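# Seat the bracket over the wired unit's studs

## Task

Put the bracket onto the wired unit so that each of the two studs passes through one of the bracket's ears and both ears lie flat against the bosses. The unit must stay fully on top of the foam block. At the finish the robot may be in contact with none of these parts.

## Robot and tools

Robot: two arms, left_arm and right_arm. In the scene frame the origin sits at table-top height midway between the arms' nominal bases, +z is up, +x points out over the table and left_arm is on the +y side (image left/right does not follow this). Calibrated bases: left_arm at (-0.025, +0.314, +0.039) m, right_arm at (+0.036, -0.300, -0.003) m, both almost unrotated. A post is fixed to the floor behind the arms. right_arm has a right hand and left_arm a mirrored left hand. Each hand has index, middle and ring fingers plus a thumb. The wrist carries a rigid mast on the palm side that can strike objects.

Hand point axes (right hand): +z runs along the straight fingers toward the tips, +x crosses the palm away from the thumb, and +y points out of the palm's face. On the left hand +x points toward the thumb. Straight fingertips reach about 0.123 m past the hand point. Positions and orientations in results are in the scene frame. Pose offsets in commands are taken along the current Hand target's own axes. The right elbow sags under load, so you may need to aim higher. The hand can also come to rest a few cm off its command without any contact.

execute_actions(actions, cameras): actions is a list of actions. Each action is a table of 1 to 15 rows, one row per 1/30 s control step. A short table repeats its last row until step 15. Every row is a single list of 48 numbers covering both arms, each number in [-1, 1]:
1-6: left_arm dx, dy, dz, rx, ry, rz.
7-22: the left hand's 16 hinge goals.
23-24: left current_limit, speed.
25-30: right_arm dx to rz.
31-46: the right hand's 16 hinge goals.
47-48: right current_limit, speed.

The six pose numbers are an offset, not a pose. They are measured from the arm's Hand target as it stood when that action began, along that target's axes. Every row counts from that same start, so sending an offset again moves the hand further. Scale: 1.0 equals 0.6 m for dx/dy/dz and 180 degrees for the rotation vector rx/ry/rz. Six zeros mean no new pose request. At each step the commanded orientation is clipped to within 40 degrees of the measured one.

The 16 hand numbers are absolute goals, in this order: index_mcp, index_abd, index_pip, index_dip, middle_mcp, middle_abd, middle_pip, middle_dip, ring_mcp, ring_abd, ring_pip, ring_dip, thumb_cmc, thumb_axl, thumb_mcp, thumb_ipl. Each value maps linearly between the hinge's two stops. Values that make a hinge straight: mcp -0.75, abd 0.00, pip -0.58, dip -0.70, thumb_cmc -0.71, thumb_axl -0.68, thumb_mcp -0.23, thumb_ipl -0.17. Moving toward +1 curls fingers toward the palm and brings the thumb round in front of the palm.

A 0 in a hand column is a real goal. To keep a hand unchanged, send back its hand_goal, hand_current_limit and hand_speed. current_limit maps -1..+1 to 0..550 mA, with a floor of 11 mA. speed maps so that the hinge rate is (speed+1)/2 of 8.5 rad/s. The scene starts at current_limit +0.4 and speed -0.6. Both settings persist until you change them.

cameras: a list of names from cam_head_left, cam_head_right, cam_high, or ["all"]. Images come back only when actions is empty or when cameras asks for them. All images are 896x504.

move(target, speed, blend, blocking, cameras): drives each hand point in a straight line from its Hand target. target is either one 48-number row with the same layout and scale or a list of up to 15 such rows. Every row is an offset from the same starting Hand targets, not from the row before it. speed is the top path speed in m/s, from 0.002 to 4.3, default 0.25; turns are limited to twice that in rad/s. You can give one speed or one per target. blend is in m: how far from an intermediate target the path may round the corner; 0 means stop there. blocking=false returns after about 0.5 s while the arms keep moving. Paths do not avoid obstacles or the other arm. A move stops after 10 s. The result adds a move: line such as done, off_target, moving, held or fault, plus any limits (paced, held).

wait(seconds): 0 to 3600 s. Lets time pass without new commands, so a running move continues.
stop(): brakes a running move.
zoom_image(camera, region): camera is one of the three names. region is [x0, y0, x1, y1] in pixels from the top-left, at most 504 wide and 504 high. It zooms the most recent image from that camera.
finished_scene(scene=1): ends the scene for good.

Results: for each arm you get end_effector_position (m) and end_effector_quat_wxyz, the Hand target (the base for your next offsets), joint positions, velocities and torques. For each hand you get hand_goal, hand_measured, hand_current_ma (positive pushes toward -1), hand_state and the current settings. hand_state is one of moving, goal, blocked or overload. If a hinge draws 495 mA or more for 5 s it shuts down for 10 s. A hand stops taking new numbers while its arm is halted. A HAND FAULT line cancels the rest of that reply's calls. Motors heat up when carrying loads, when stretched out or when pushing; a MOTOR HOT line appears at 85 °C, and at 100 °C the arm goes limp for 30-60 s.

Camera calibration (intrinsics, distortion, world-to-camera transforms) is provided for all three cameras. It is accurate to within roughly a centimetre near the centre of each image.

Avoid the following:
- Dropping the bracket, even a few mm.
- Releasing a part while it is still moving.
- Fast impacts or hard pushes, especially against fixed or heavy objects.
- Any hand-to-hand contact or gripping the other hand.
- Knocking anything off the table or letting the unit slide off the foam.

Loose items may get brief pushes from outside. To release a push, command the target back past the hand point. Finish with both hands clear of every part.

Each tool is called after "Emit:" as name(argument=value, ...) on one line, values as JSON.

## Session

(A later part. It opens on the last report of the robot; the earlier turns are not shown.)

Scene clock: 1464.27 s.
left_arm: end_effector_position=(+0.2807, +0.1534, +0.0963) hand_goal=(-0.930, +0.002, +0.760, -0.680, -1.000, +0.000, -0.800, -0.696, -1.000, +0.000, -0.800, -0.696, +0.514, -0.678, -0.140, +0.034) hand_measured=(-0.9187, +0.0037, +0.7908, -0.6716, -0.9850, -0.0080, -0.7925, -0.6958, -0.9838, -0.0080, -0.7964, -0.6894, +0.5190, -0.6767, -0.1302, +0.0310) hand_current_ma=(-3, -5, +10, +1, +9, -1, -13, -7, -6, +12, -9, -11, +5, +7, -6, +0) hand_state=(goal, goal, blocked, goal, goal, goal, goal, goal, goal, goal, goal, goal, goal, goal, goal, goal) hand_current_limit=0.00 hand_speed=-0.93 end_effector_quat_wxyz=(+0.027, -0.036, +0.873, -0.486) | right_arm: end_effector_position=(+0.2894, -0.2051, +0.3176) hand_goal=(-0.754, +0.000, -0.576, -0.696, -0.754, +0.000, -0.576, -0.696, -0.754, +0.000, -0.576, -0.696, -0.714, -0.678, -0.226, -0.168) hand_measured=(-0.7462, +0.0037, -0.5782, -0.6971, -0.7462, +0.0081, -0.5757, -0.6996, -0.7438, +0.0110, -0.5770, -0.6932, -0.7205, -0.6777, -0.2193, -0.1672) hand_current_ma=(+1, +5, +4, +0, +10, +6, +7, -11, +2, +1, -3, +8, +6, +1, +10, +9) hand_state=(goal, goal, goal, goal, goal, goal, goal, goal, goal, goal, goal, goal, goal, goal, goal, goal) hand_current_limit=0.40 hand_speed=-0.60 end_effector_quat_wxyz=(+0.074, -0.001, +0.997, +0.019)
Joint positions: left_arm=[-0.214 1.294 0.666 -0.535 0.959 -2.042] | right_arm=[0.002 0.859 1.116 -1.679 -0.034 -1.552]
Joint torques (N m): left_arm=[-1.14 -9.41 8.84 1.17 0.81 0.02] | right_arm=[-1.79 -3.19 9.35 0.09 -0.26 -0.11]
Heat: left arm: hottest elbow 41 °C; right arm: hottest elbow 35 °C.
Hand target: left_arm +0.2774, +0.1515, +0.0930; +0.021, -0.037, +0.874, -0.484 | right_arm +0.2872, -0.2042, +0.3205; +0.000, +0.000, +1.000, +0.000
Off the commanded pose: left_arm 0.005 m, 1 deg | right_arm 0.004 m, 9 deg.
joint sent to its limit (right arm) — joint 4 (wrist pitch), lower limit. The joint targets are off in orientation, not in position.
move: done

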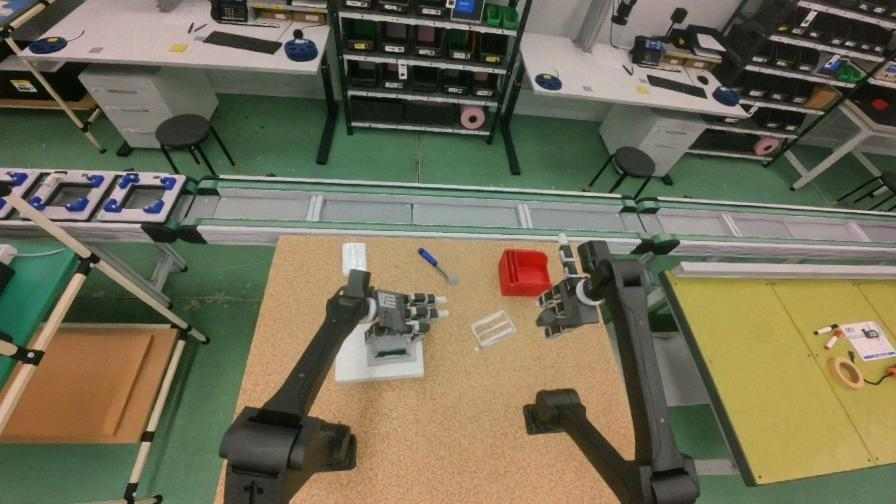

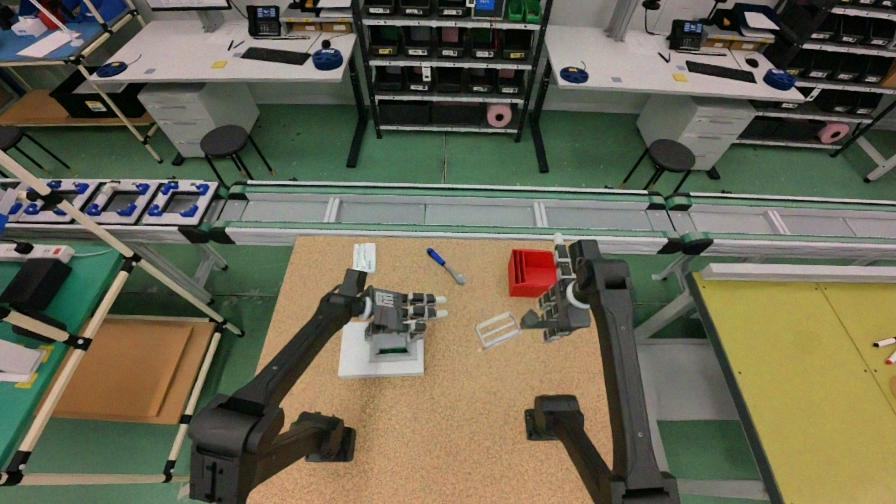

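Emit:
move(target=[0,0,0,0,0,0,-0.93,0.002,0.68,-0.69,-1,0,-0.8,-0.6957,-1,0,-0.8,-0.6957,0.51,-0.678,-0.17,0.06,0.0,-0.9,0,0,0,0,0,0,-0.754,0,-0.576,-0.696,-0.754,0,-0.576,-0.696,-0.754,0,-0.576,-0.696,-0.714,-0.678,-0.226,-0.168,0.4,-0.6], speed=0.02, cameras=["cam_head_left","cam_head_right"])

Emit:
zoom_image(camera="cam_head_left", region=[366, 330, 418, 360])

Emit:
zoom_image(camera="cam_head_right", region=[366, 330, 418, 360])

Scene clock: 1471.90 s.
left_arm: end_effector_position=(+0.2807, +0.1534, +0.0963) hand_goal=(-0.930, +0.002, +0.680, -0.690, -1.000, +0.000, -0.800, -0.696, -1.000, +0.000, -0.800, -0.696, +0.510, -0.678, -0.170, +0.060) hand_measured=(-0.9187, +0.0023, +0.6831, -0.6830, -0.9850, -0.0080, -0.7925, -0.6958, -0.9838, -0.0080, -0.7951, -0.6894, +0.5178, -0.6756, -0.1599, +0.0577) hand_current_ma=(-6, -4, +0, +4, +2, -8, -6, -10, +3, +12, -12, -10, +7, +3, -5, -2) hand_state=(goal, goal, goal, goal, goal, goal, goal, goal, goal, goal, goal, goal, goal, goal, goal, goal) hand_current_limit=0.00 hand_speed=-0.90 end_effector_quat_wxyz=(+0.027, -0.036, +0.873, -0.486) | right_arm: end_effector_position=(+0.2894, -0.2051, +0.3176) hand_goal=(-0.754, +0.000, -0.576, -0.696, -0.754, +0.000, -0.576, -0.696, -0.754, +0.000, -0.576, -0.696, -0.714, -0.678, -0.226, -0.168) hand_measured=(-0.7462, +0.0023, -0.5782, -0.6983, -0.7462, +0.0081, -0.5770, -0.7022, -0.7450, +0.0110, -0.5782, -0.6932, -0.7192, -0.6767, -0.2193, -0.1672) hand_current_ma=(+2, +5, +1, +3, +9, +6, +8, -8, +4, +3, -1, -2, +2, -2, +10, +6) hand_state=(goal, goal, goal, goal, goal, goal, goal, goal, goal, goal, goal, goal, goal, goal, goal, goal) hand_current_limit=0.40 hand_speed=-0.60 end_effector_quat_wxyz=(+0.074, -0.001, +0.997, +0.019)
Joint positions: left_arm=[-0.214 1.294 0.666 -0.535 0.959 -2.042] | right_arm=[0.002 0.859 1.116 -1.679 -0.034 -1.552]
Joint torques (N m): left_arm=[-1.32 -9.41 8.87 1.14 0.8 0] | right_arm=[-1.79 -3.25 9.35 0.1 -0.26 -0.11]
Heat: left arm: hottest elbow 41 °C; right arm: hottest elbow 35 °C.
Hand target: left_arm +0.2774, +0.1515, +0.0930; +0.021, -0.037, +0.874, -0.484 | right_arm +0.2872, -0.2042, +0.3205; +0.000, +0.000, +1.000, +0.000
Off the commanded pose: left_arm 0.005 m, 1 deg | right_arm 0.004 m, 9 deg.
joint sent to its limit (right arm) — joint 4 (wrist pitch), lower limit. The joint targets are off in orientation, not in position.
move: done

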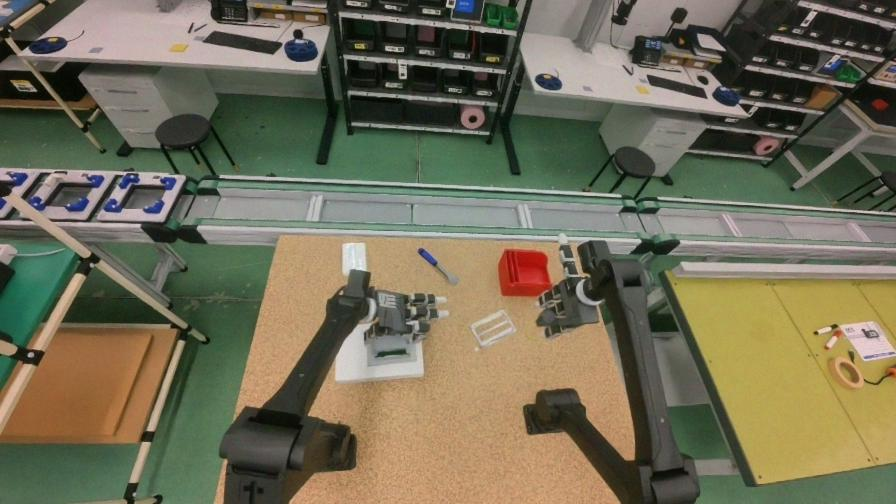

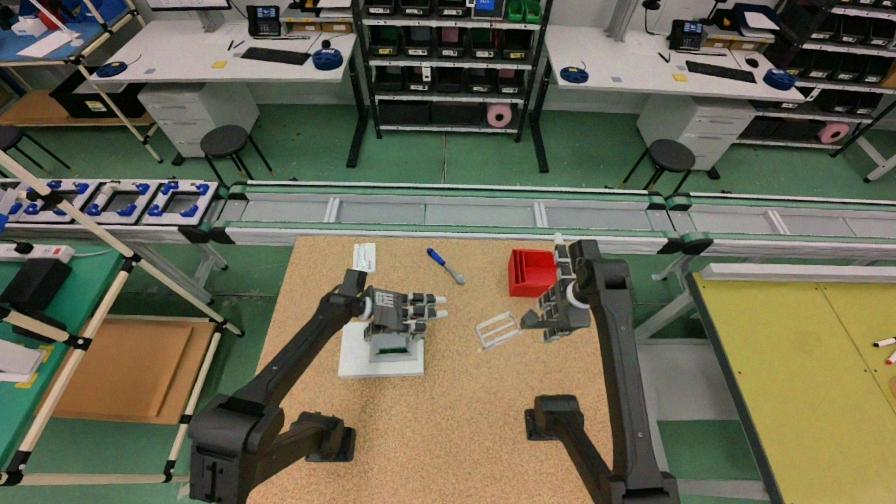

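Scaled by 9.692 from the camera's image (finer frame: 1280x720).

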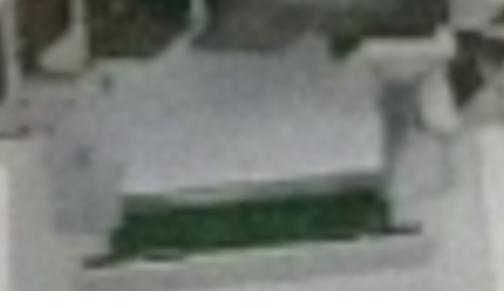

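Scaled by 9.692 from the camera's image (finer frame: 1280x720).

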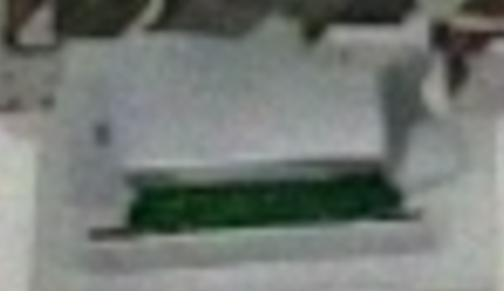

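Emit:
move(target=[-0.01328,-0.03592,-0.02113,0,0,0,-0.93,0.002,0.68,-0.69,-1,0,-0.8,-0.6957,-1,0,-0.8,-0.6957,0.51,-0.678,-0.17,0.06,0.0,-0.9,0,0,0,0,0,0,-0.754,0,-0.576,-0.696,-0.754,0,-0.576,-0.696,-0.754,0,-0.576,-0.696,-0.714,-0.678,-0.226,-0.168,0.4,-0.6], speed=0.03, cameras=["cam_head_left","cam_head_right"])

Emit:
zoom_image(camera="cam_head_left", region=[360, 325, 425, 365])

Emit:
zoom_image(camera="cam_head_right", region=[360, 325, 425, 365])

Scene clock: 1476.97 s.
left_arm: end_effector_position=(+0.2694, +0.1554, +0.1020) hand_goal=(-0.930, +0.002, +0.680, -0.690, -1.000, +0.000, -0.800, -0.696, -1.000, +0.000, -0.800, -0.696, +0.510, -0.678, -0.170, +0.060) hand_measured=(-0.9187, +0.0037, +0.6831, -0.6830, -0.9850, -0.0080, -0.7925, -0.6958, -0.9838, -0.0080, -0.7964, -0.6894, +0.5178, -0.6767, -0.1589, +0.0577) hand_current_ma=(-8, -5, +0, +4, +1, -8, -4, -13, -2, +11, -7, -12, +7, +2, -11, +0) hand_state=(goal, goal, goal, goal, goal, goal, goal, goal, goal, goal, goal, goal, goal, goal, goal, goal) hand_current_limit=0.00 hand_speed=-0.90 end_effector_quat_wxyz=(+0.007, -0.047, +0.876, -0.481) | right_arm: end_effector_position=(+0.2894, -0.2051, +0.3176) hand_goal=(-0.754, +0.000, -0.576, -0.696, -0.754, +0.000, -0.576, -0.696, -0.754, +0.000, -0.576, -0.696, -0.714, -0.678, -0.226, -0.168) hand_measured=(-0.7462, +0.0023, -0.5782, -0.6971, -0.7462, +0.0081, -0.5770, -0.7009, -0.7462, +0.0110, -0.5770, -0.6932, -0.7205, -0.6777, -0.2193, -0.1672) hand_current_ma=(+6, +2, +4, +9, +9, +6, +13, -7, +5, -8, -4, +7, +10, -4, +5, +8) hand_state=(goal, goal, goal, goal, goal, goal, goal, goal, goal, goal, goal, goal, goal, goal, goal, goal) hand_current_limit=0.40 hand_speed=-0.60 end_effector_quat_wxyz=(+0.074, -0.001, +0.997, +0.019)
Joint positions: left_arm=[-0.214 1.279 0.676 -0.608 0.959 -2.042] | right_arm=[0.002 0.859 1.116 -1.679 -0.034 -1.552]
Joint torques (N m): left_arm=[-0.79 -10.23 13.11 0.47 0.89 0.06] | right_arm=[-1.9 -3.19 9.35 0.08 -0.26 -0.1]
Heat: left arm: hottest elbow 41 °C; right arm: hottest elbow 35 °C.
Hand target: left_arm +0.2854, +0.1515, +0.1180; +0.021, -0.037, +0.874, -0.484 | right_arm +0.2872, -0.2042, +0.3205; +0.000, +0.000, +1.000, +0.000
Off the commanded pose: left_arm 0.023 m, 2 deg | right_arm 0.004 m, 9 deg.
joint sent to its limit (right arm) — joint 4 (wrist pitch), lower limit. The joint targets are off in orientation, not in position.
move: off_target (left_arm)

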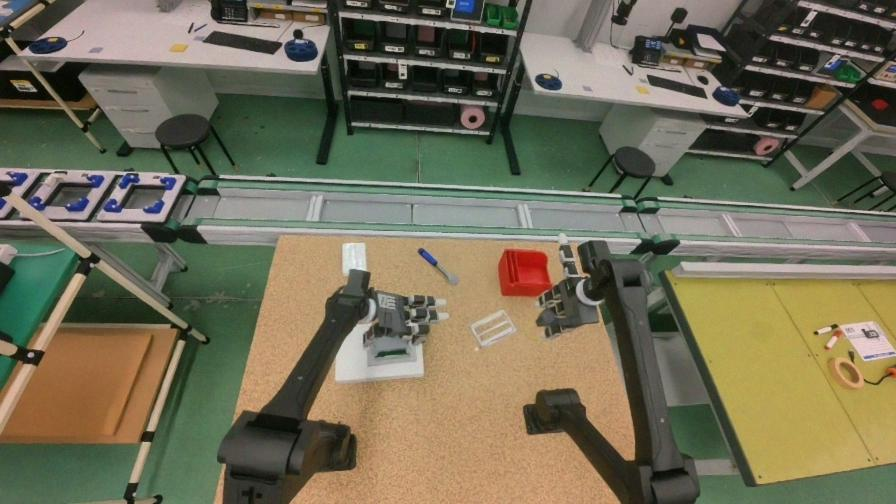

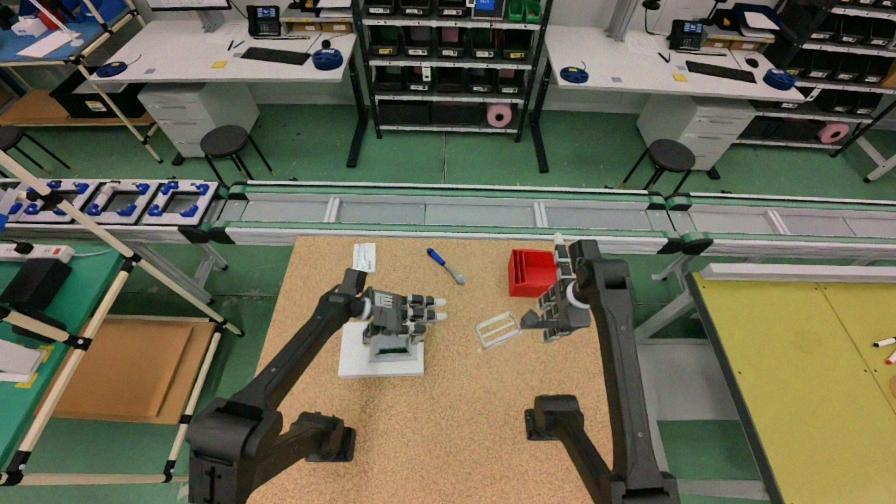

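Scaled by 7.754 from the camera's image (finer frame: 1280x720).

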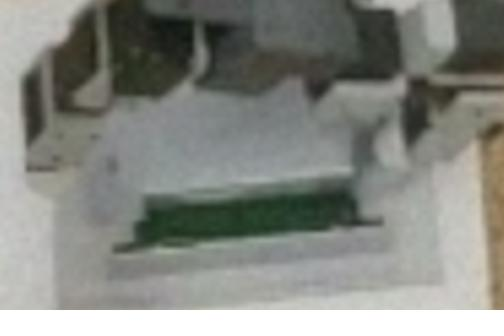

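Scaled by 7.754 from the camera's image (finer frame: 1280x720).

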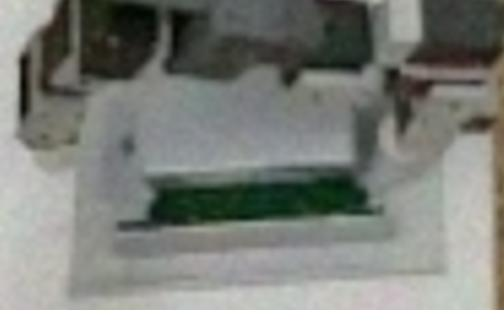

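Emit:
move(target=[-0.0033,-0.0567,-0.035,0,0,0,-0.93,0.002,0.68,-0.69,-1,0,-0.8,-0.6957,-1,0,-0.8,-0.6957,0.51,-0.678,-0.17,0.06,0.0,-0.9,0,0,0,0,0,0,-0.754,0,-0.576,-0.696,-0.754,0,-0.576,-0.696,-0.754,0,-0.576,-0.696,-0.714,-0.678,-0.226,-0.168,0.4,-0.6], speed=0.04, cameras=["cam_head_left","cam_head_right"])

Emit:
zoom_image(camera="cam_head_right", region=[360, 325, 425, 365])

Scene clock: 1481.07 s.
left_arm: end_effector_position=(+0.2724, +0.1548, +0.1408) hand_goal=(-0.930, +0.002, +0.680, -0.690, -1.000, +0.000, -0.800, -0.696, -1.000, +0.000, -0.800, -0.696, +0.510, -0.678, -0.170, +0.060) hand_measured=(-0.9187, +0.0037, +0.6831, -0.6830, -0.9850, -0.0065, -0.7925, -0.6958, -0.9838, -0.0080, -0.7964, -0.6894, +0.5178, -0.6767, -0.1599, +0.0577) hand_current_ma=(-6, -6, +1, -4, +1, -8, -2, -1, -6, +10, -13, -7, +3, +3, -7, +5) hand_state=(goal, goal, goal, goal, goal, goal, goal, goal, goal, goal, goal, goal, goal, goal, goal, goal) hand_current_limit=0.00 hand_speed=-0.90 end_effector_quat_wxyz=(+0.006, -0.047, +0.876, -0.481) | right_arm: end_effector_position=(+0.2894, -0.2051, +0.3176) hand_goal=(-0.754, +0.000, -0.576, -0.696, -0.754, +0.000, -0.576, -0.696, -0.754, +0.000, -0.576, -0.696, -0.714, -0.678, -0.226, -0.168) hand_measured=(-0.7462, +0.0008, -0.5770, -0.6983, -0.7450, +0.0081, -0.5770, -0.7022, -0.7450, +0.0096, -0.5757, -0.6932, -0.7217, -0.6777, -0.2193, -0.1681) hand_current_ma=(+0, +1, +2, +2, +10, +2, +7, -5, -3, +3, +2, +5, +5, -9, +9, +9) hand_state=(goal, goal, goal, goal, goal, goal, goal, goal, goal, goal, goal, goal, goal, goal, goal, goal) hand_current_limit=0.40 hand_speed=-0.60 end_effector_quat_wxyz=(+0.074, -0.001, +0.997, +0.019)
Joint positions: left_arm=[-0.214 1.222 0.747 -0.737 0.959 -2.042] | right_arm=[0.002 0.859 1.116 -1.679 -0.034 -1.552]
Joint torques (N m): left_arm=[-0.73 -9.7 13.93 0.62 0.89 0.08] | right_arm=[-1.9 -3.25 9.35 0.09 -0.26 -0.11]
Heat: left arm: hottest elbow 42 °C; right arm: hottest elbow 35 °C.
Hand target: left_arm +0.2873, +0.1515, +0.1581; +0.021, -0.037, +0.874, -0.484 | right_arm +0.2872, -0.2042, +0.3205; +0.000, +0.000, +1.000, +0.000
Off the commanded pose: left_arm 0.023 m, 2 deg | right_arm 0.004 m, 9 deg.
joint sent to its limit (right arm) — joint 4 (wrist pitch), lower limit. The joint targets are off in orientation, not in position.
move: off_target (left_arm)

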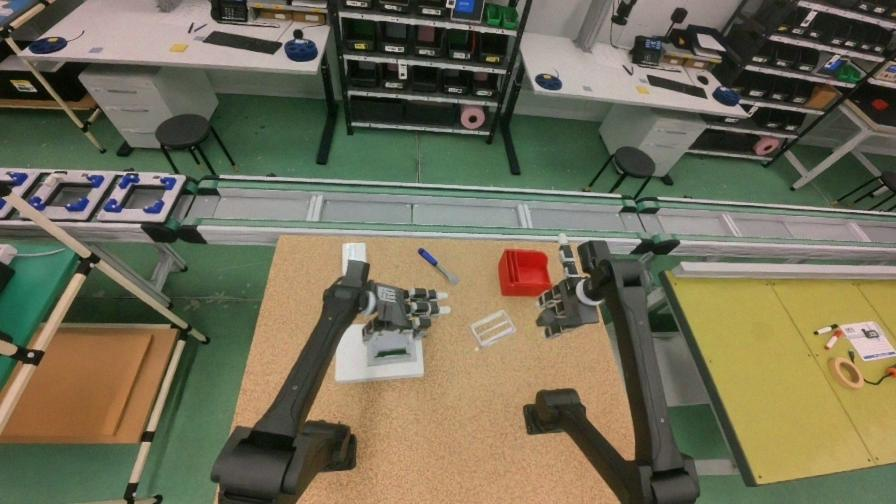

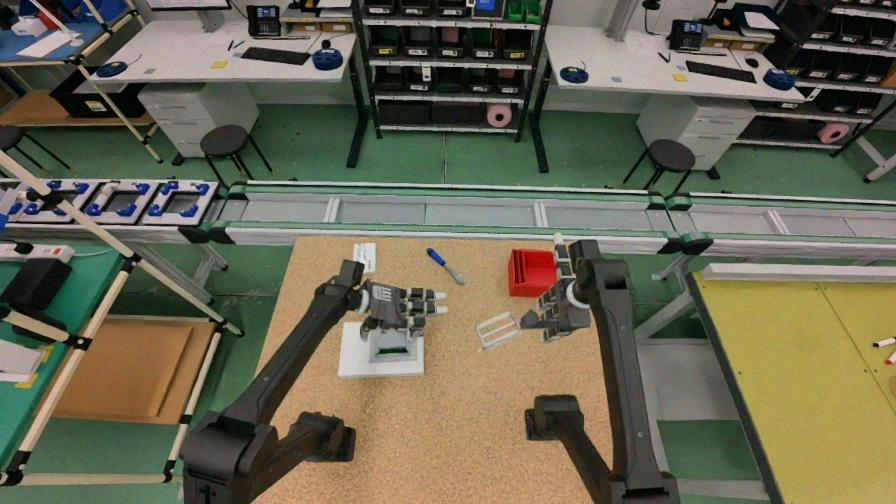

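Scaled by 7.754 from the camera's image (finer frame: 1280x720).

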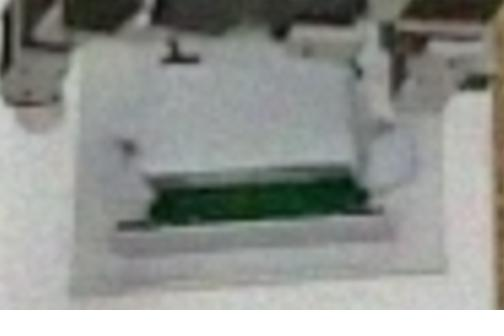

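Emit:
move(target=[0,-0.1696,-0.106,0,0,0,-0.93,0.002,0.68,-0.69,-1,0,-0.8,-0.6957,-1,0,-0.8,-0.6957,0.51,-0.678,-0.17,0.06,0.0,-0.9,0,0,0,0,0,0,-0.754,0,-0.576,-0.696,-0.754,0,-0.576,-0.696,-0.754,0,-0.576,-0.696,-0.714,-0.678,-0.226,-0.168,0.4,-0.6], speed=0.08, cameras=["all"])

Emit:
zoom_image(camera="cam_head_right", region=[360, 320, 425, 370])

Emit:
zoom_image(camera="cam_head_left", region=[360, 320, 425, 370])

Emit:
zoom_image(camera="cam_high", region=[520, 190, 600, 260])

Scene clock: 1487.53 s.
left_arm: end_effector_position=(+0.2776, +0.1539, +0.2588) hand_goal=(-0.930, +0.002, +0.680, -0.690, -1.000, +0.000, -0.800, -0.696, -1.000, +0.000, -0.800, -0.696, +0.510, -0.678, -0.170, +0.060) hand_measured=(-0.9187, +0.0037, +0.6831, -0.6830, -0.9850, +0.0037, -0.7925, -0.6958, -0.9838, -0.0080, -0.7964, -0.6894, +0.5178, -0.6767, -0.1589, +0.0625) hand_current_ma=(-8, -9, +6, +9, +4, -1, -5, -5, -1, +8, -14, -11, +6, -2, -9, +2) hand_state=(goal, goal, goal, goal, goal, goal, goal, goal, goal, goal, goal, goal, goal, goal, goal, goal) hand_current_limit=0.00 hand_speed=-0.90 end_effector_quat_wxyz=(+0.006, -0.047, +0.876, -0.481) | right_arm: end_effector_position=(+0.2894, -0.2051, +0.3176) hand_goal=(-0.754, +0.000, -0.576, -0.696, -0.754, +0.000, -0.576, -0.696, -0.754, +0.000, -0.576, -0.696, -0.714, -0.678, -0.226, -0.168) hand_measured=(-0.7462, +0.0023, -0.5782, -0.6983, -0.7462, +0.0081, -0.5770, -0.7009, -0.7450, +0.0110, -0.5757, -0.6920, -0.7217, -0.6767, -0.2193, -0.1672) hand_current_ma=(+4, -1, +3, +10, +8, -1, +11, -5, +3, +2, +0, +12, +1, -2, +13, +8) hand_state=(goal, goal, goal, goal, goal, goal, goal, goal, goal, goal, goal, goal, goal, goal, goal, goal) hand_current_limit=0.40 hand_speed=-0.60 end_effector_quat_wxyz=(+0.074, -0.001, +0.997, +0.019)
Joint positions: left_arm=[-0.214 1.132 1.003 -1.083 0.959 -2.042] | right_arm=[0.002 0.859 1.116 -1.679 -0.034 -1.552]
Joint torques (N m): left_arm=[-0.79 -9.05 15.08 0.65 0.89 0.07] | right_arm=[-1.85 -3.19 9.36 0.08 -0.26 -0.11]
Heat: left arm: hottest elbow 42 °C; right arm: hottest elbow 35 °C.
Hand target: left_arm +0.2872, +0.1515, +0.2780; +0.021, -0.037, +0.874, -0.484 | right_arm +0.2872, -0.2042, +0.3205; +0.000, +0.000, +1.000, +0.000
Off the commanded pose: left_arm 0.022 m, 2 deg | right_arm 0.004 m, 9 deg.
joint sent to its limit (right arm) — joint 4 (wrist pitch), lower limit. The joint targets are off in orientation, not in position.
move: off_target (left_arm)

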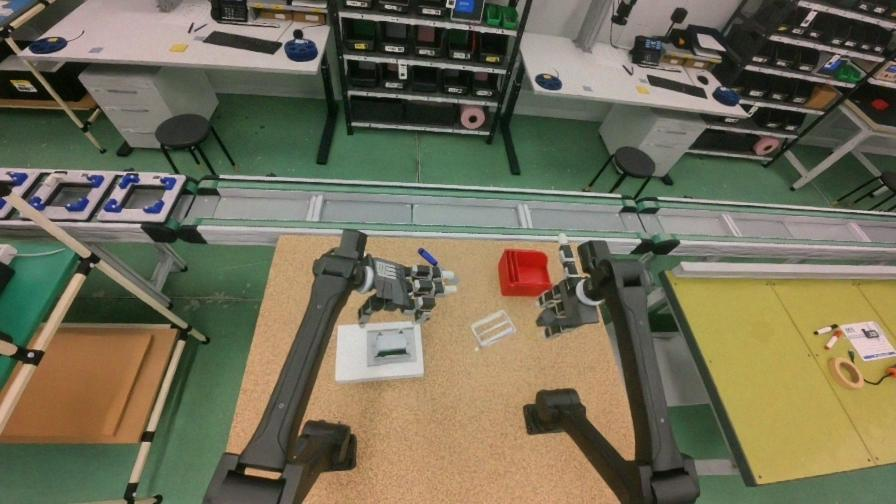

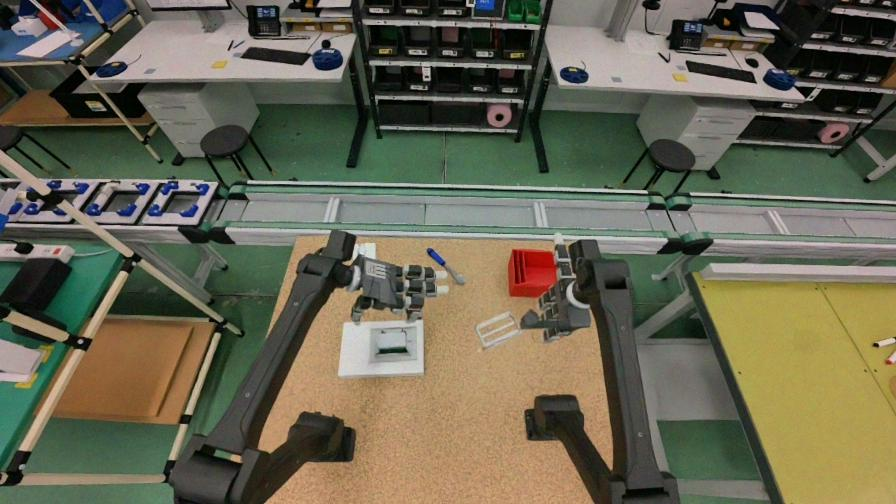

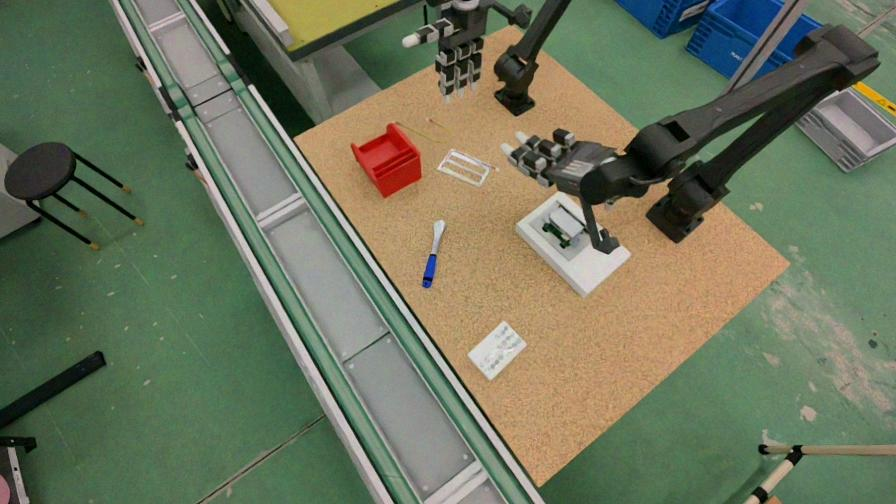

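Scaled by 7.754 from the camera's image (finer frame: 1280x720).

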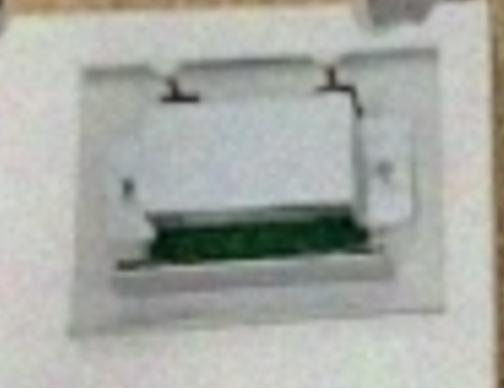

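Scaled by 7.754 from the camera's image (finer frame: 1280x720).

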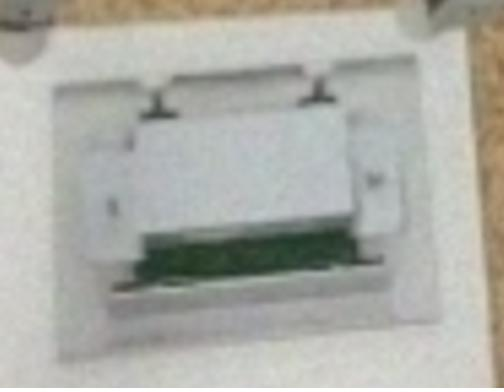

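Scaled by 6.300 from the camera's image (finer frame: 1280x720).

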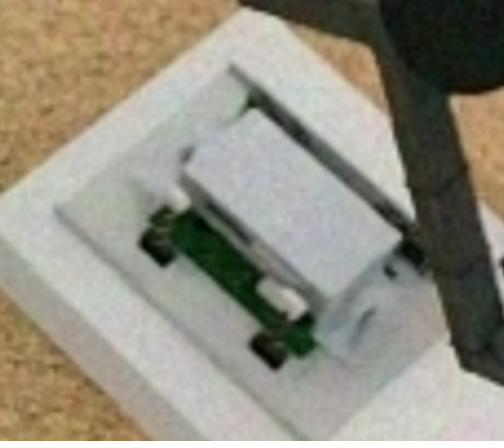

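Emit:
move(target=[-0.01395,0.01735,-0.185,0,0,0,-0.93,0.002,0.68,-0.69,-1,0,-0.8,-0.6957,-1,0,-0.8,-0.6957,0.51,-0.678,-0.17,0.06,0.0,-0.9,0,0,0,0,0,0,-0.754,0,-0.576,-0.696,-0.754,0,-0.576,-0.696,-0.754,0,-0.576,-0.696,-0.714,-0.678,-0.226,-0.168,0.4,-0.6], speed=0.1, cameras=["all"])

Emit:
zoom_image(camera="cam_head_right", region=[366, 326, 420, 362])

Emit:
zoom_image(camera="cam_head_left", region=[366, 326, 420, 362])

Emit:
zoom_image(camera="cam_high", region=[535, 195, 595, 255])

Scene clock: 1502.03 s.
left_arm: end_effector_position=(+0.2748, +0.2480, +0.3155) hand_goal=(-0.930, +0.002, +0.680, -0.690, -1.000, +0.000, -0.800, -0.696, -1.000, +0.000, -0.800, -0.696, +0.510, -0.678, -0.170, +0.060) hand_measured=(-0.9187, +0.0037, +0.6831, -0.6830, -0.9838, +0.0037, -0.7925, -0.6958, -0.9838, +0.0052, -0.7964, -0.6894, +0.5165, -0.6767, -0.1599, +0.0625) hand_current_ma=(-9, -14, -4, +4, +5, -6, -12, -13, +1, +15, -14, -7, +3, +8, -7, +1) hand_state=(goal, goal, goal, goal, goal, goal, goal, goal, goal, goal, goal, goal, goal, goal, goal, goal) hand_current_limit=0.00 hand_speed=-0.90 end_effector_quat_wxyz=(+0.007, -0.045, +0.874, -0.484) | right_arm: end_effector_position=(+0.2894, -0.2051, +0.3176) hand_goal=(-0.754, +0.000, -0.576, -0.696, -0.754, +0.000, -0.576, -0.696, -0.754, +0.000, -0.576, -0.696, -0.714, -0.678, -0.226, -0.168) hand_measured=(-0.7474, +0.0023, -0.5782, -0.6971, -0.7450, +0.0081, -0.5757, -0.7034, -0.7450, +0.0110, -0.5770, -0.6932, -0.7217, -0.6777, -0.2203, -0.1681) hand_current_ma=(+5, +3, +4, +0, +12, +6, +6, -4, -1, -5, +0, +9, +2, +2, +10, +12) hand_state=(goal, goal, goal, goal, goal, goal, goal, goal, goal, goal, goal, goal, goal, goal, goal, goal) hand_current_limit=0.40 hand_speed=-0.60 end_effector_quat_wxyz=(+0.074, -0.001, +0.997, +0.019)
Joint positions: left_arm=[0.081 1.194 1.209 -1.671 1.008 -1.508] | right_arm=[0.002 0.859 1.116 -1.679 -0.034 -1.552]
Joint torques (N m): left_arm=[-0.09 -7.82 14.37 -0.12 1.02 0.19] | right_arm=[-1.85 -3.19 9.36 0.09 -0.27 -0.11]
Heat: left arm: hottest elbow 44 °C; right arm: hottest elbow 35 °C.
Hand target: left_arm +0.2871, +0.2514, +0.3280; +0.021, -0.036, +0.874, -0.484 | right_arm +0.2872, -0.2042, +0.3205; +0.000, +0.000, +1.000, +0.000
Off the commanded pose: left_arm 0.018 m, 2 deg | right_arm 0.004 m, 9 deg.
joint sent to its limit (right arm) — joint 4 (wrist pitch), lower limit. The joint targets are off in orientation, not in position.
move: off_target (left_arm)

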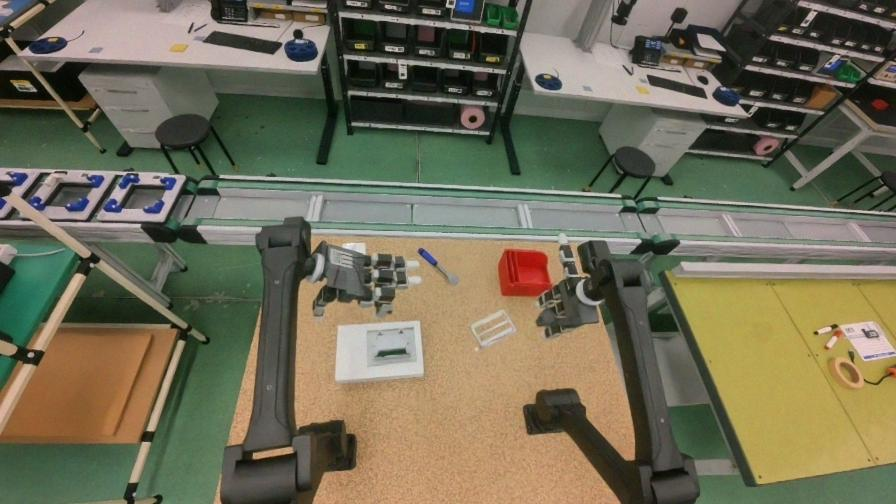

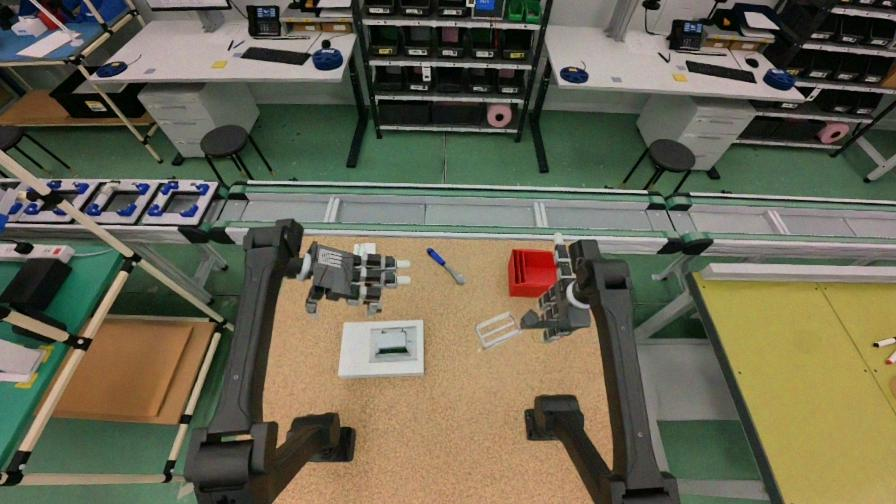

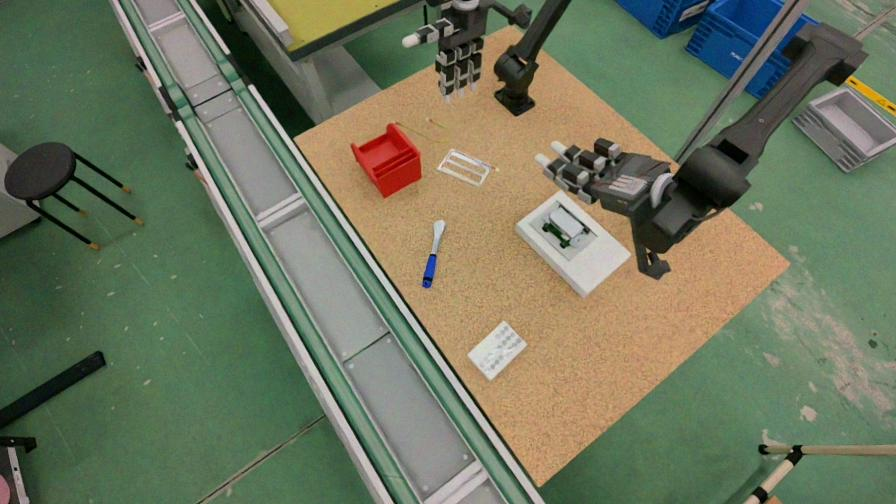

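Scaled by 9.333 from the camera's image (finer frame: 1280x720).

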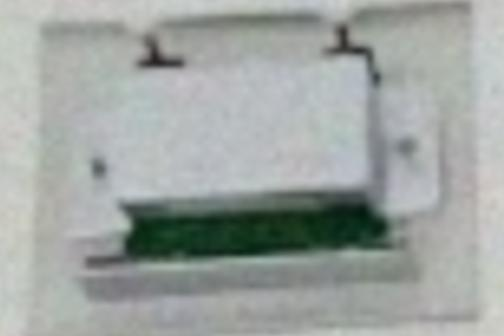

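Scaled by 9.333 from the camera's image (finer frame: 1280x720).

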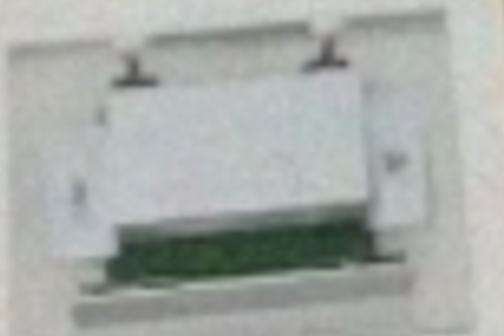

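Scaled by 8.400 from the camera's image (finer frame: 1280x720).

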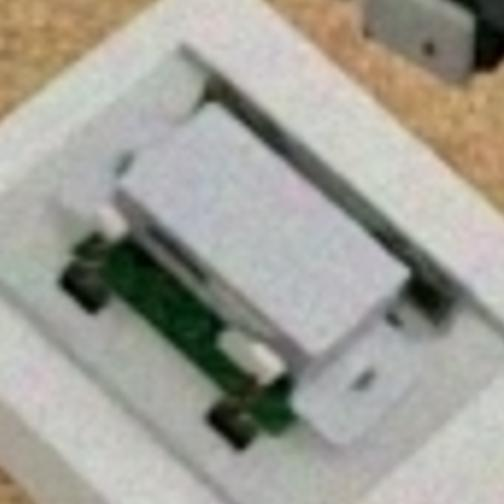

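Emit:
zoom_image(camera="cam_head_right", region=[368, 328, 396, 356])

Emit:
zoom_image(camera="cam_head_right", region=[392, 328, 420, 356])

Emit:
zoom_image(camera="cam_high", region=[540, 200, 572, 232])

Emit:
zoom_image(camera="cam_high", region=[562, 222, 594, 254])

Scaled by 18.000 from the camera's image (finer frame: 1280x720).

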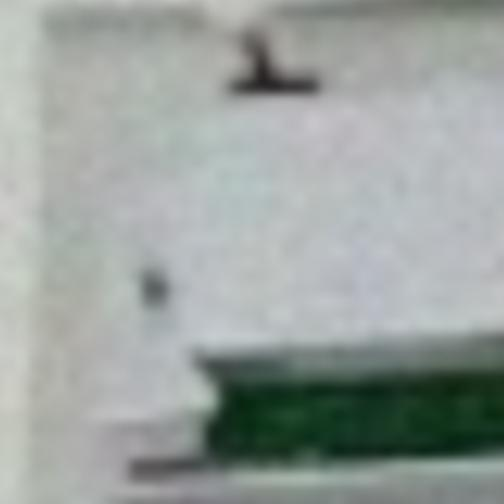

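Scaled by 18.000 from the camera's image (finer frame: 1280x720).

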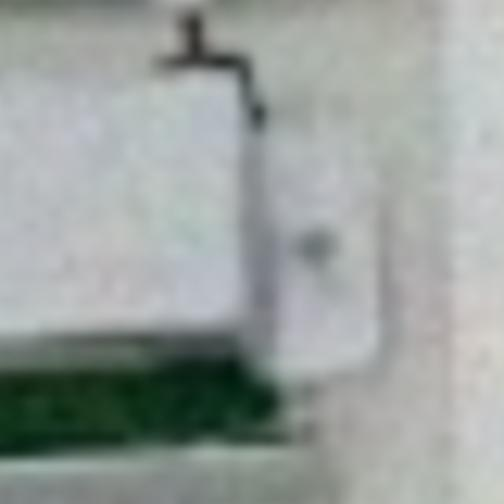

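Scaled by 15.750 from the camera's image (finer frame: 1280x720).

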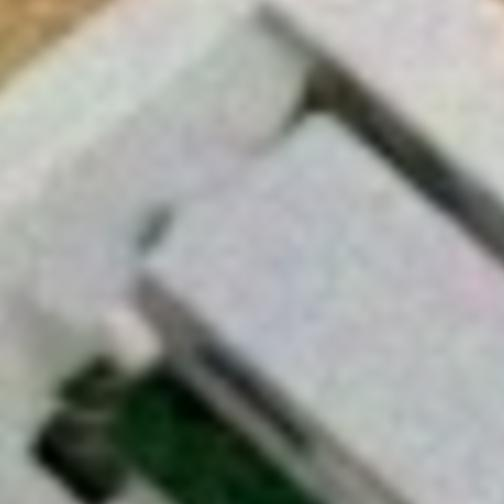

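Scaled by 15.750 from the camera's image (finer frame: 1280x720).

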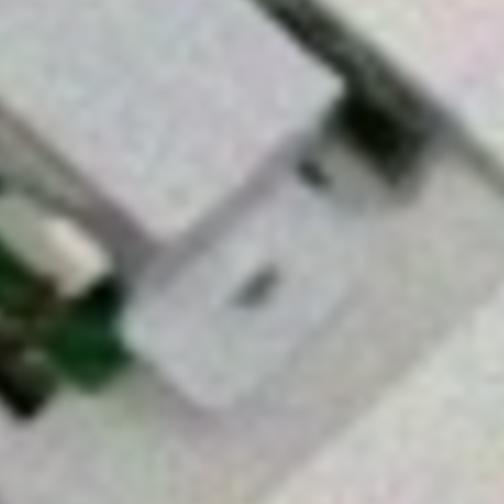

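Emit:
zoom_image(camera="cam_head_left", region=[396, 330, 420, 354])

Emit:
zoom_image(camera="cam_head_left", region=[366, 332, 390, 356])

Emit:
zoom_image(camera="cam_high", region=[568, 226, 592, 250])

Scaled by 21.000 from the camera's image (finer frame: 1280x720).

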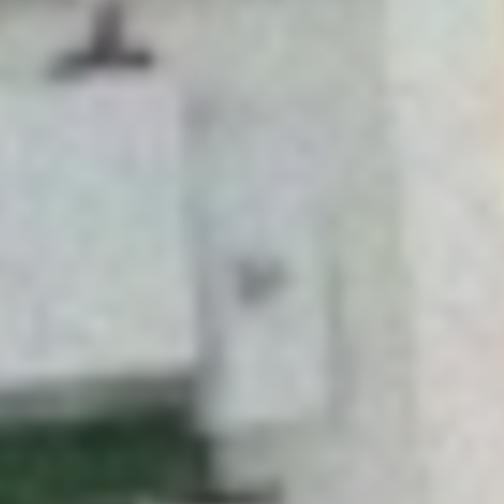

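Scaled by 21.000 from the camera's image (finer frame: 1280x720).

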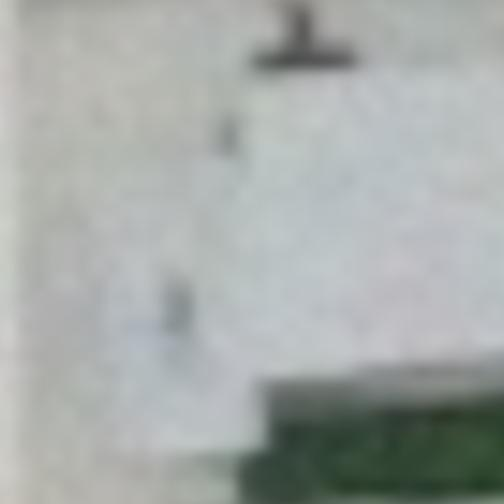

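Scaled by 21.000 from the camera's image (finer frame: 1280x720).

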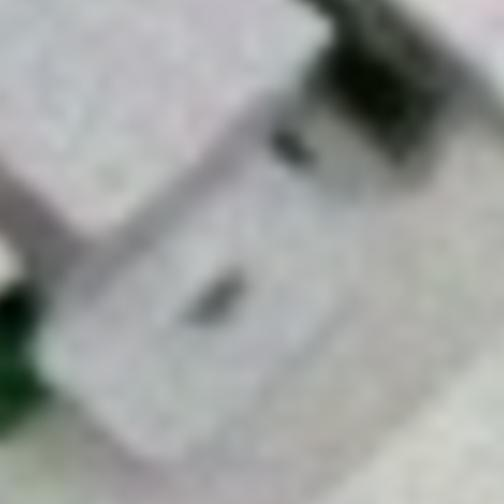

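Emit:
finished_scene()

The scene is finished: the task was done.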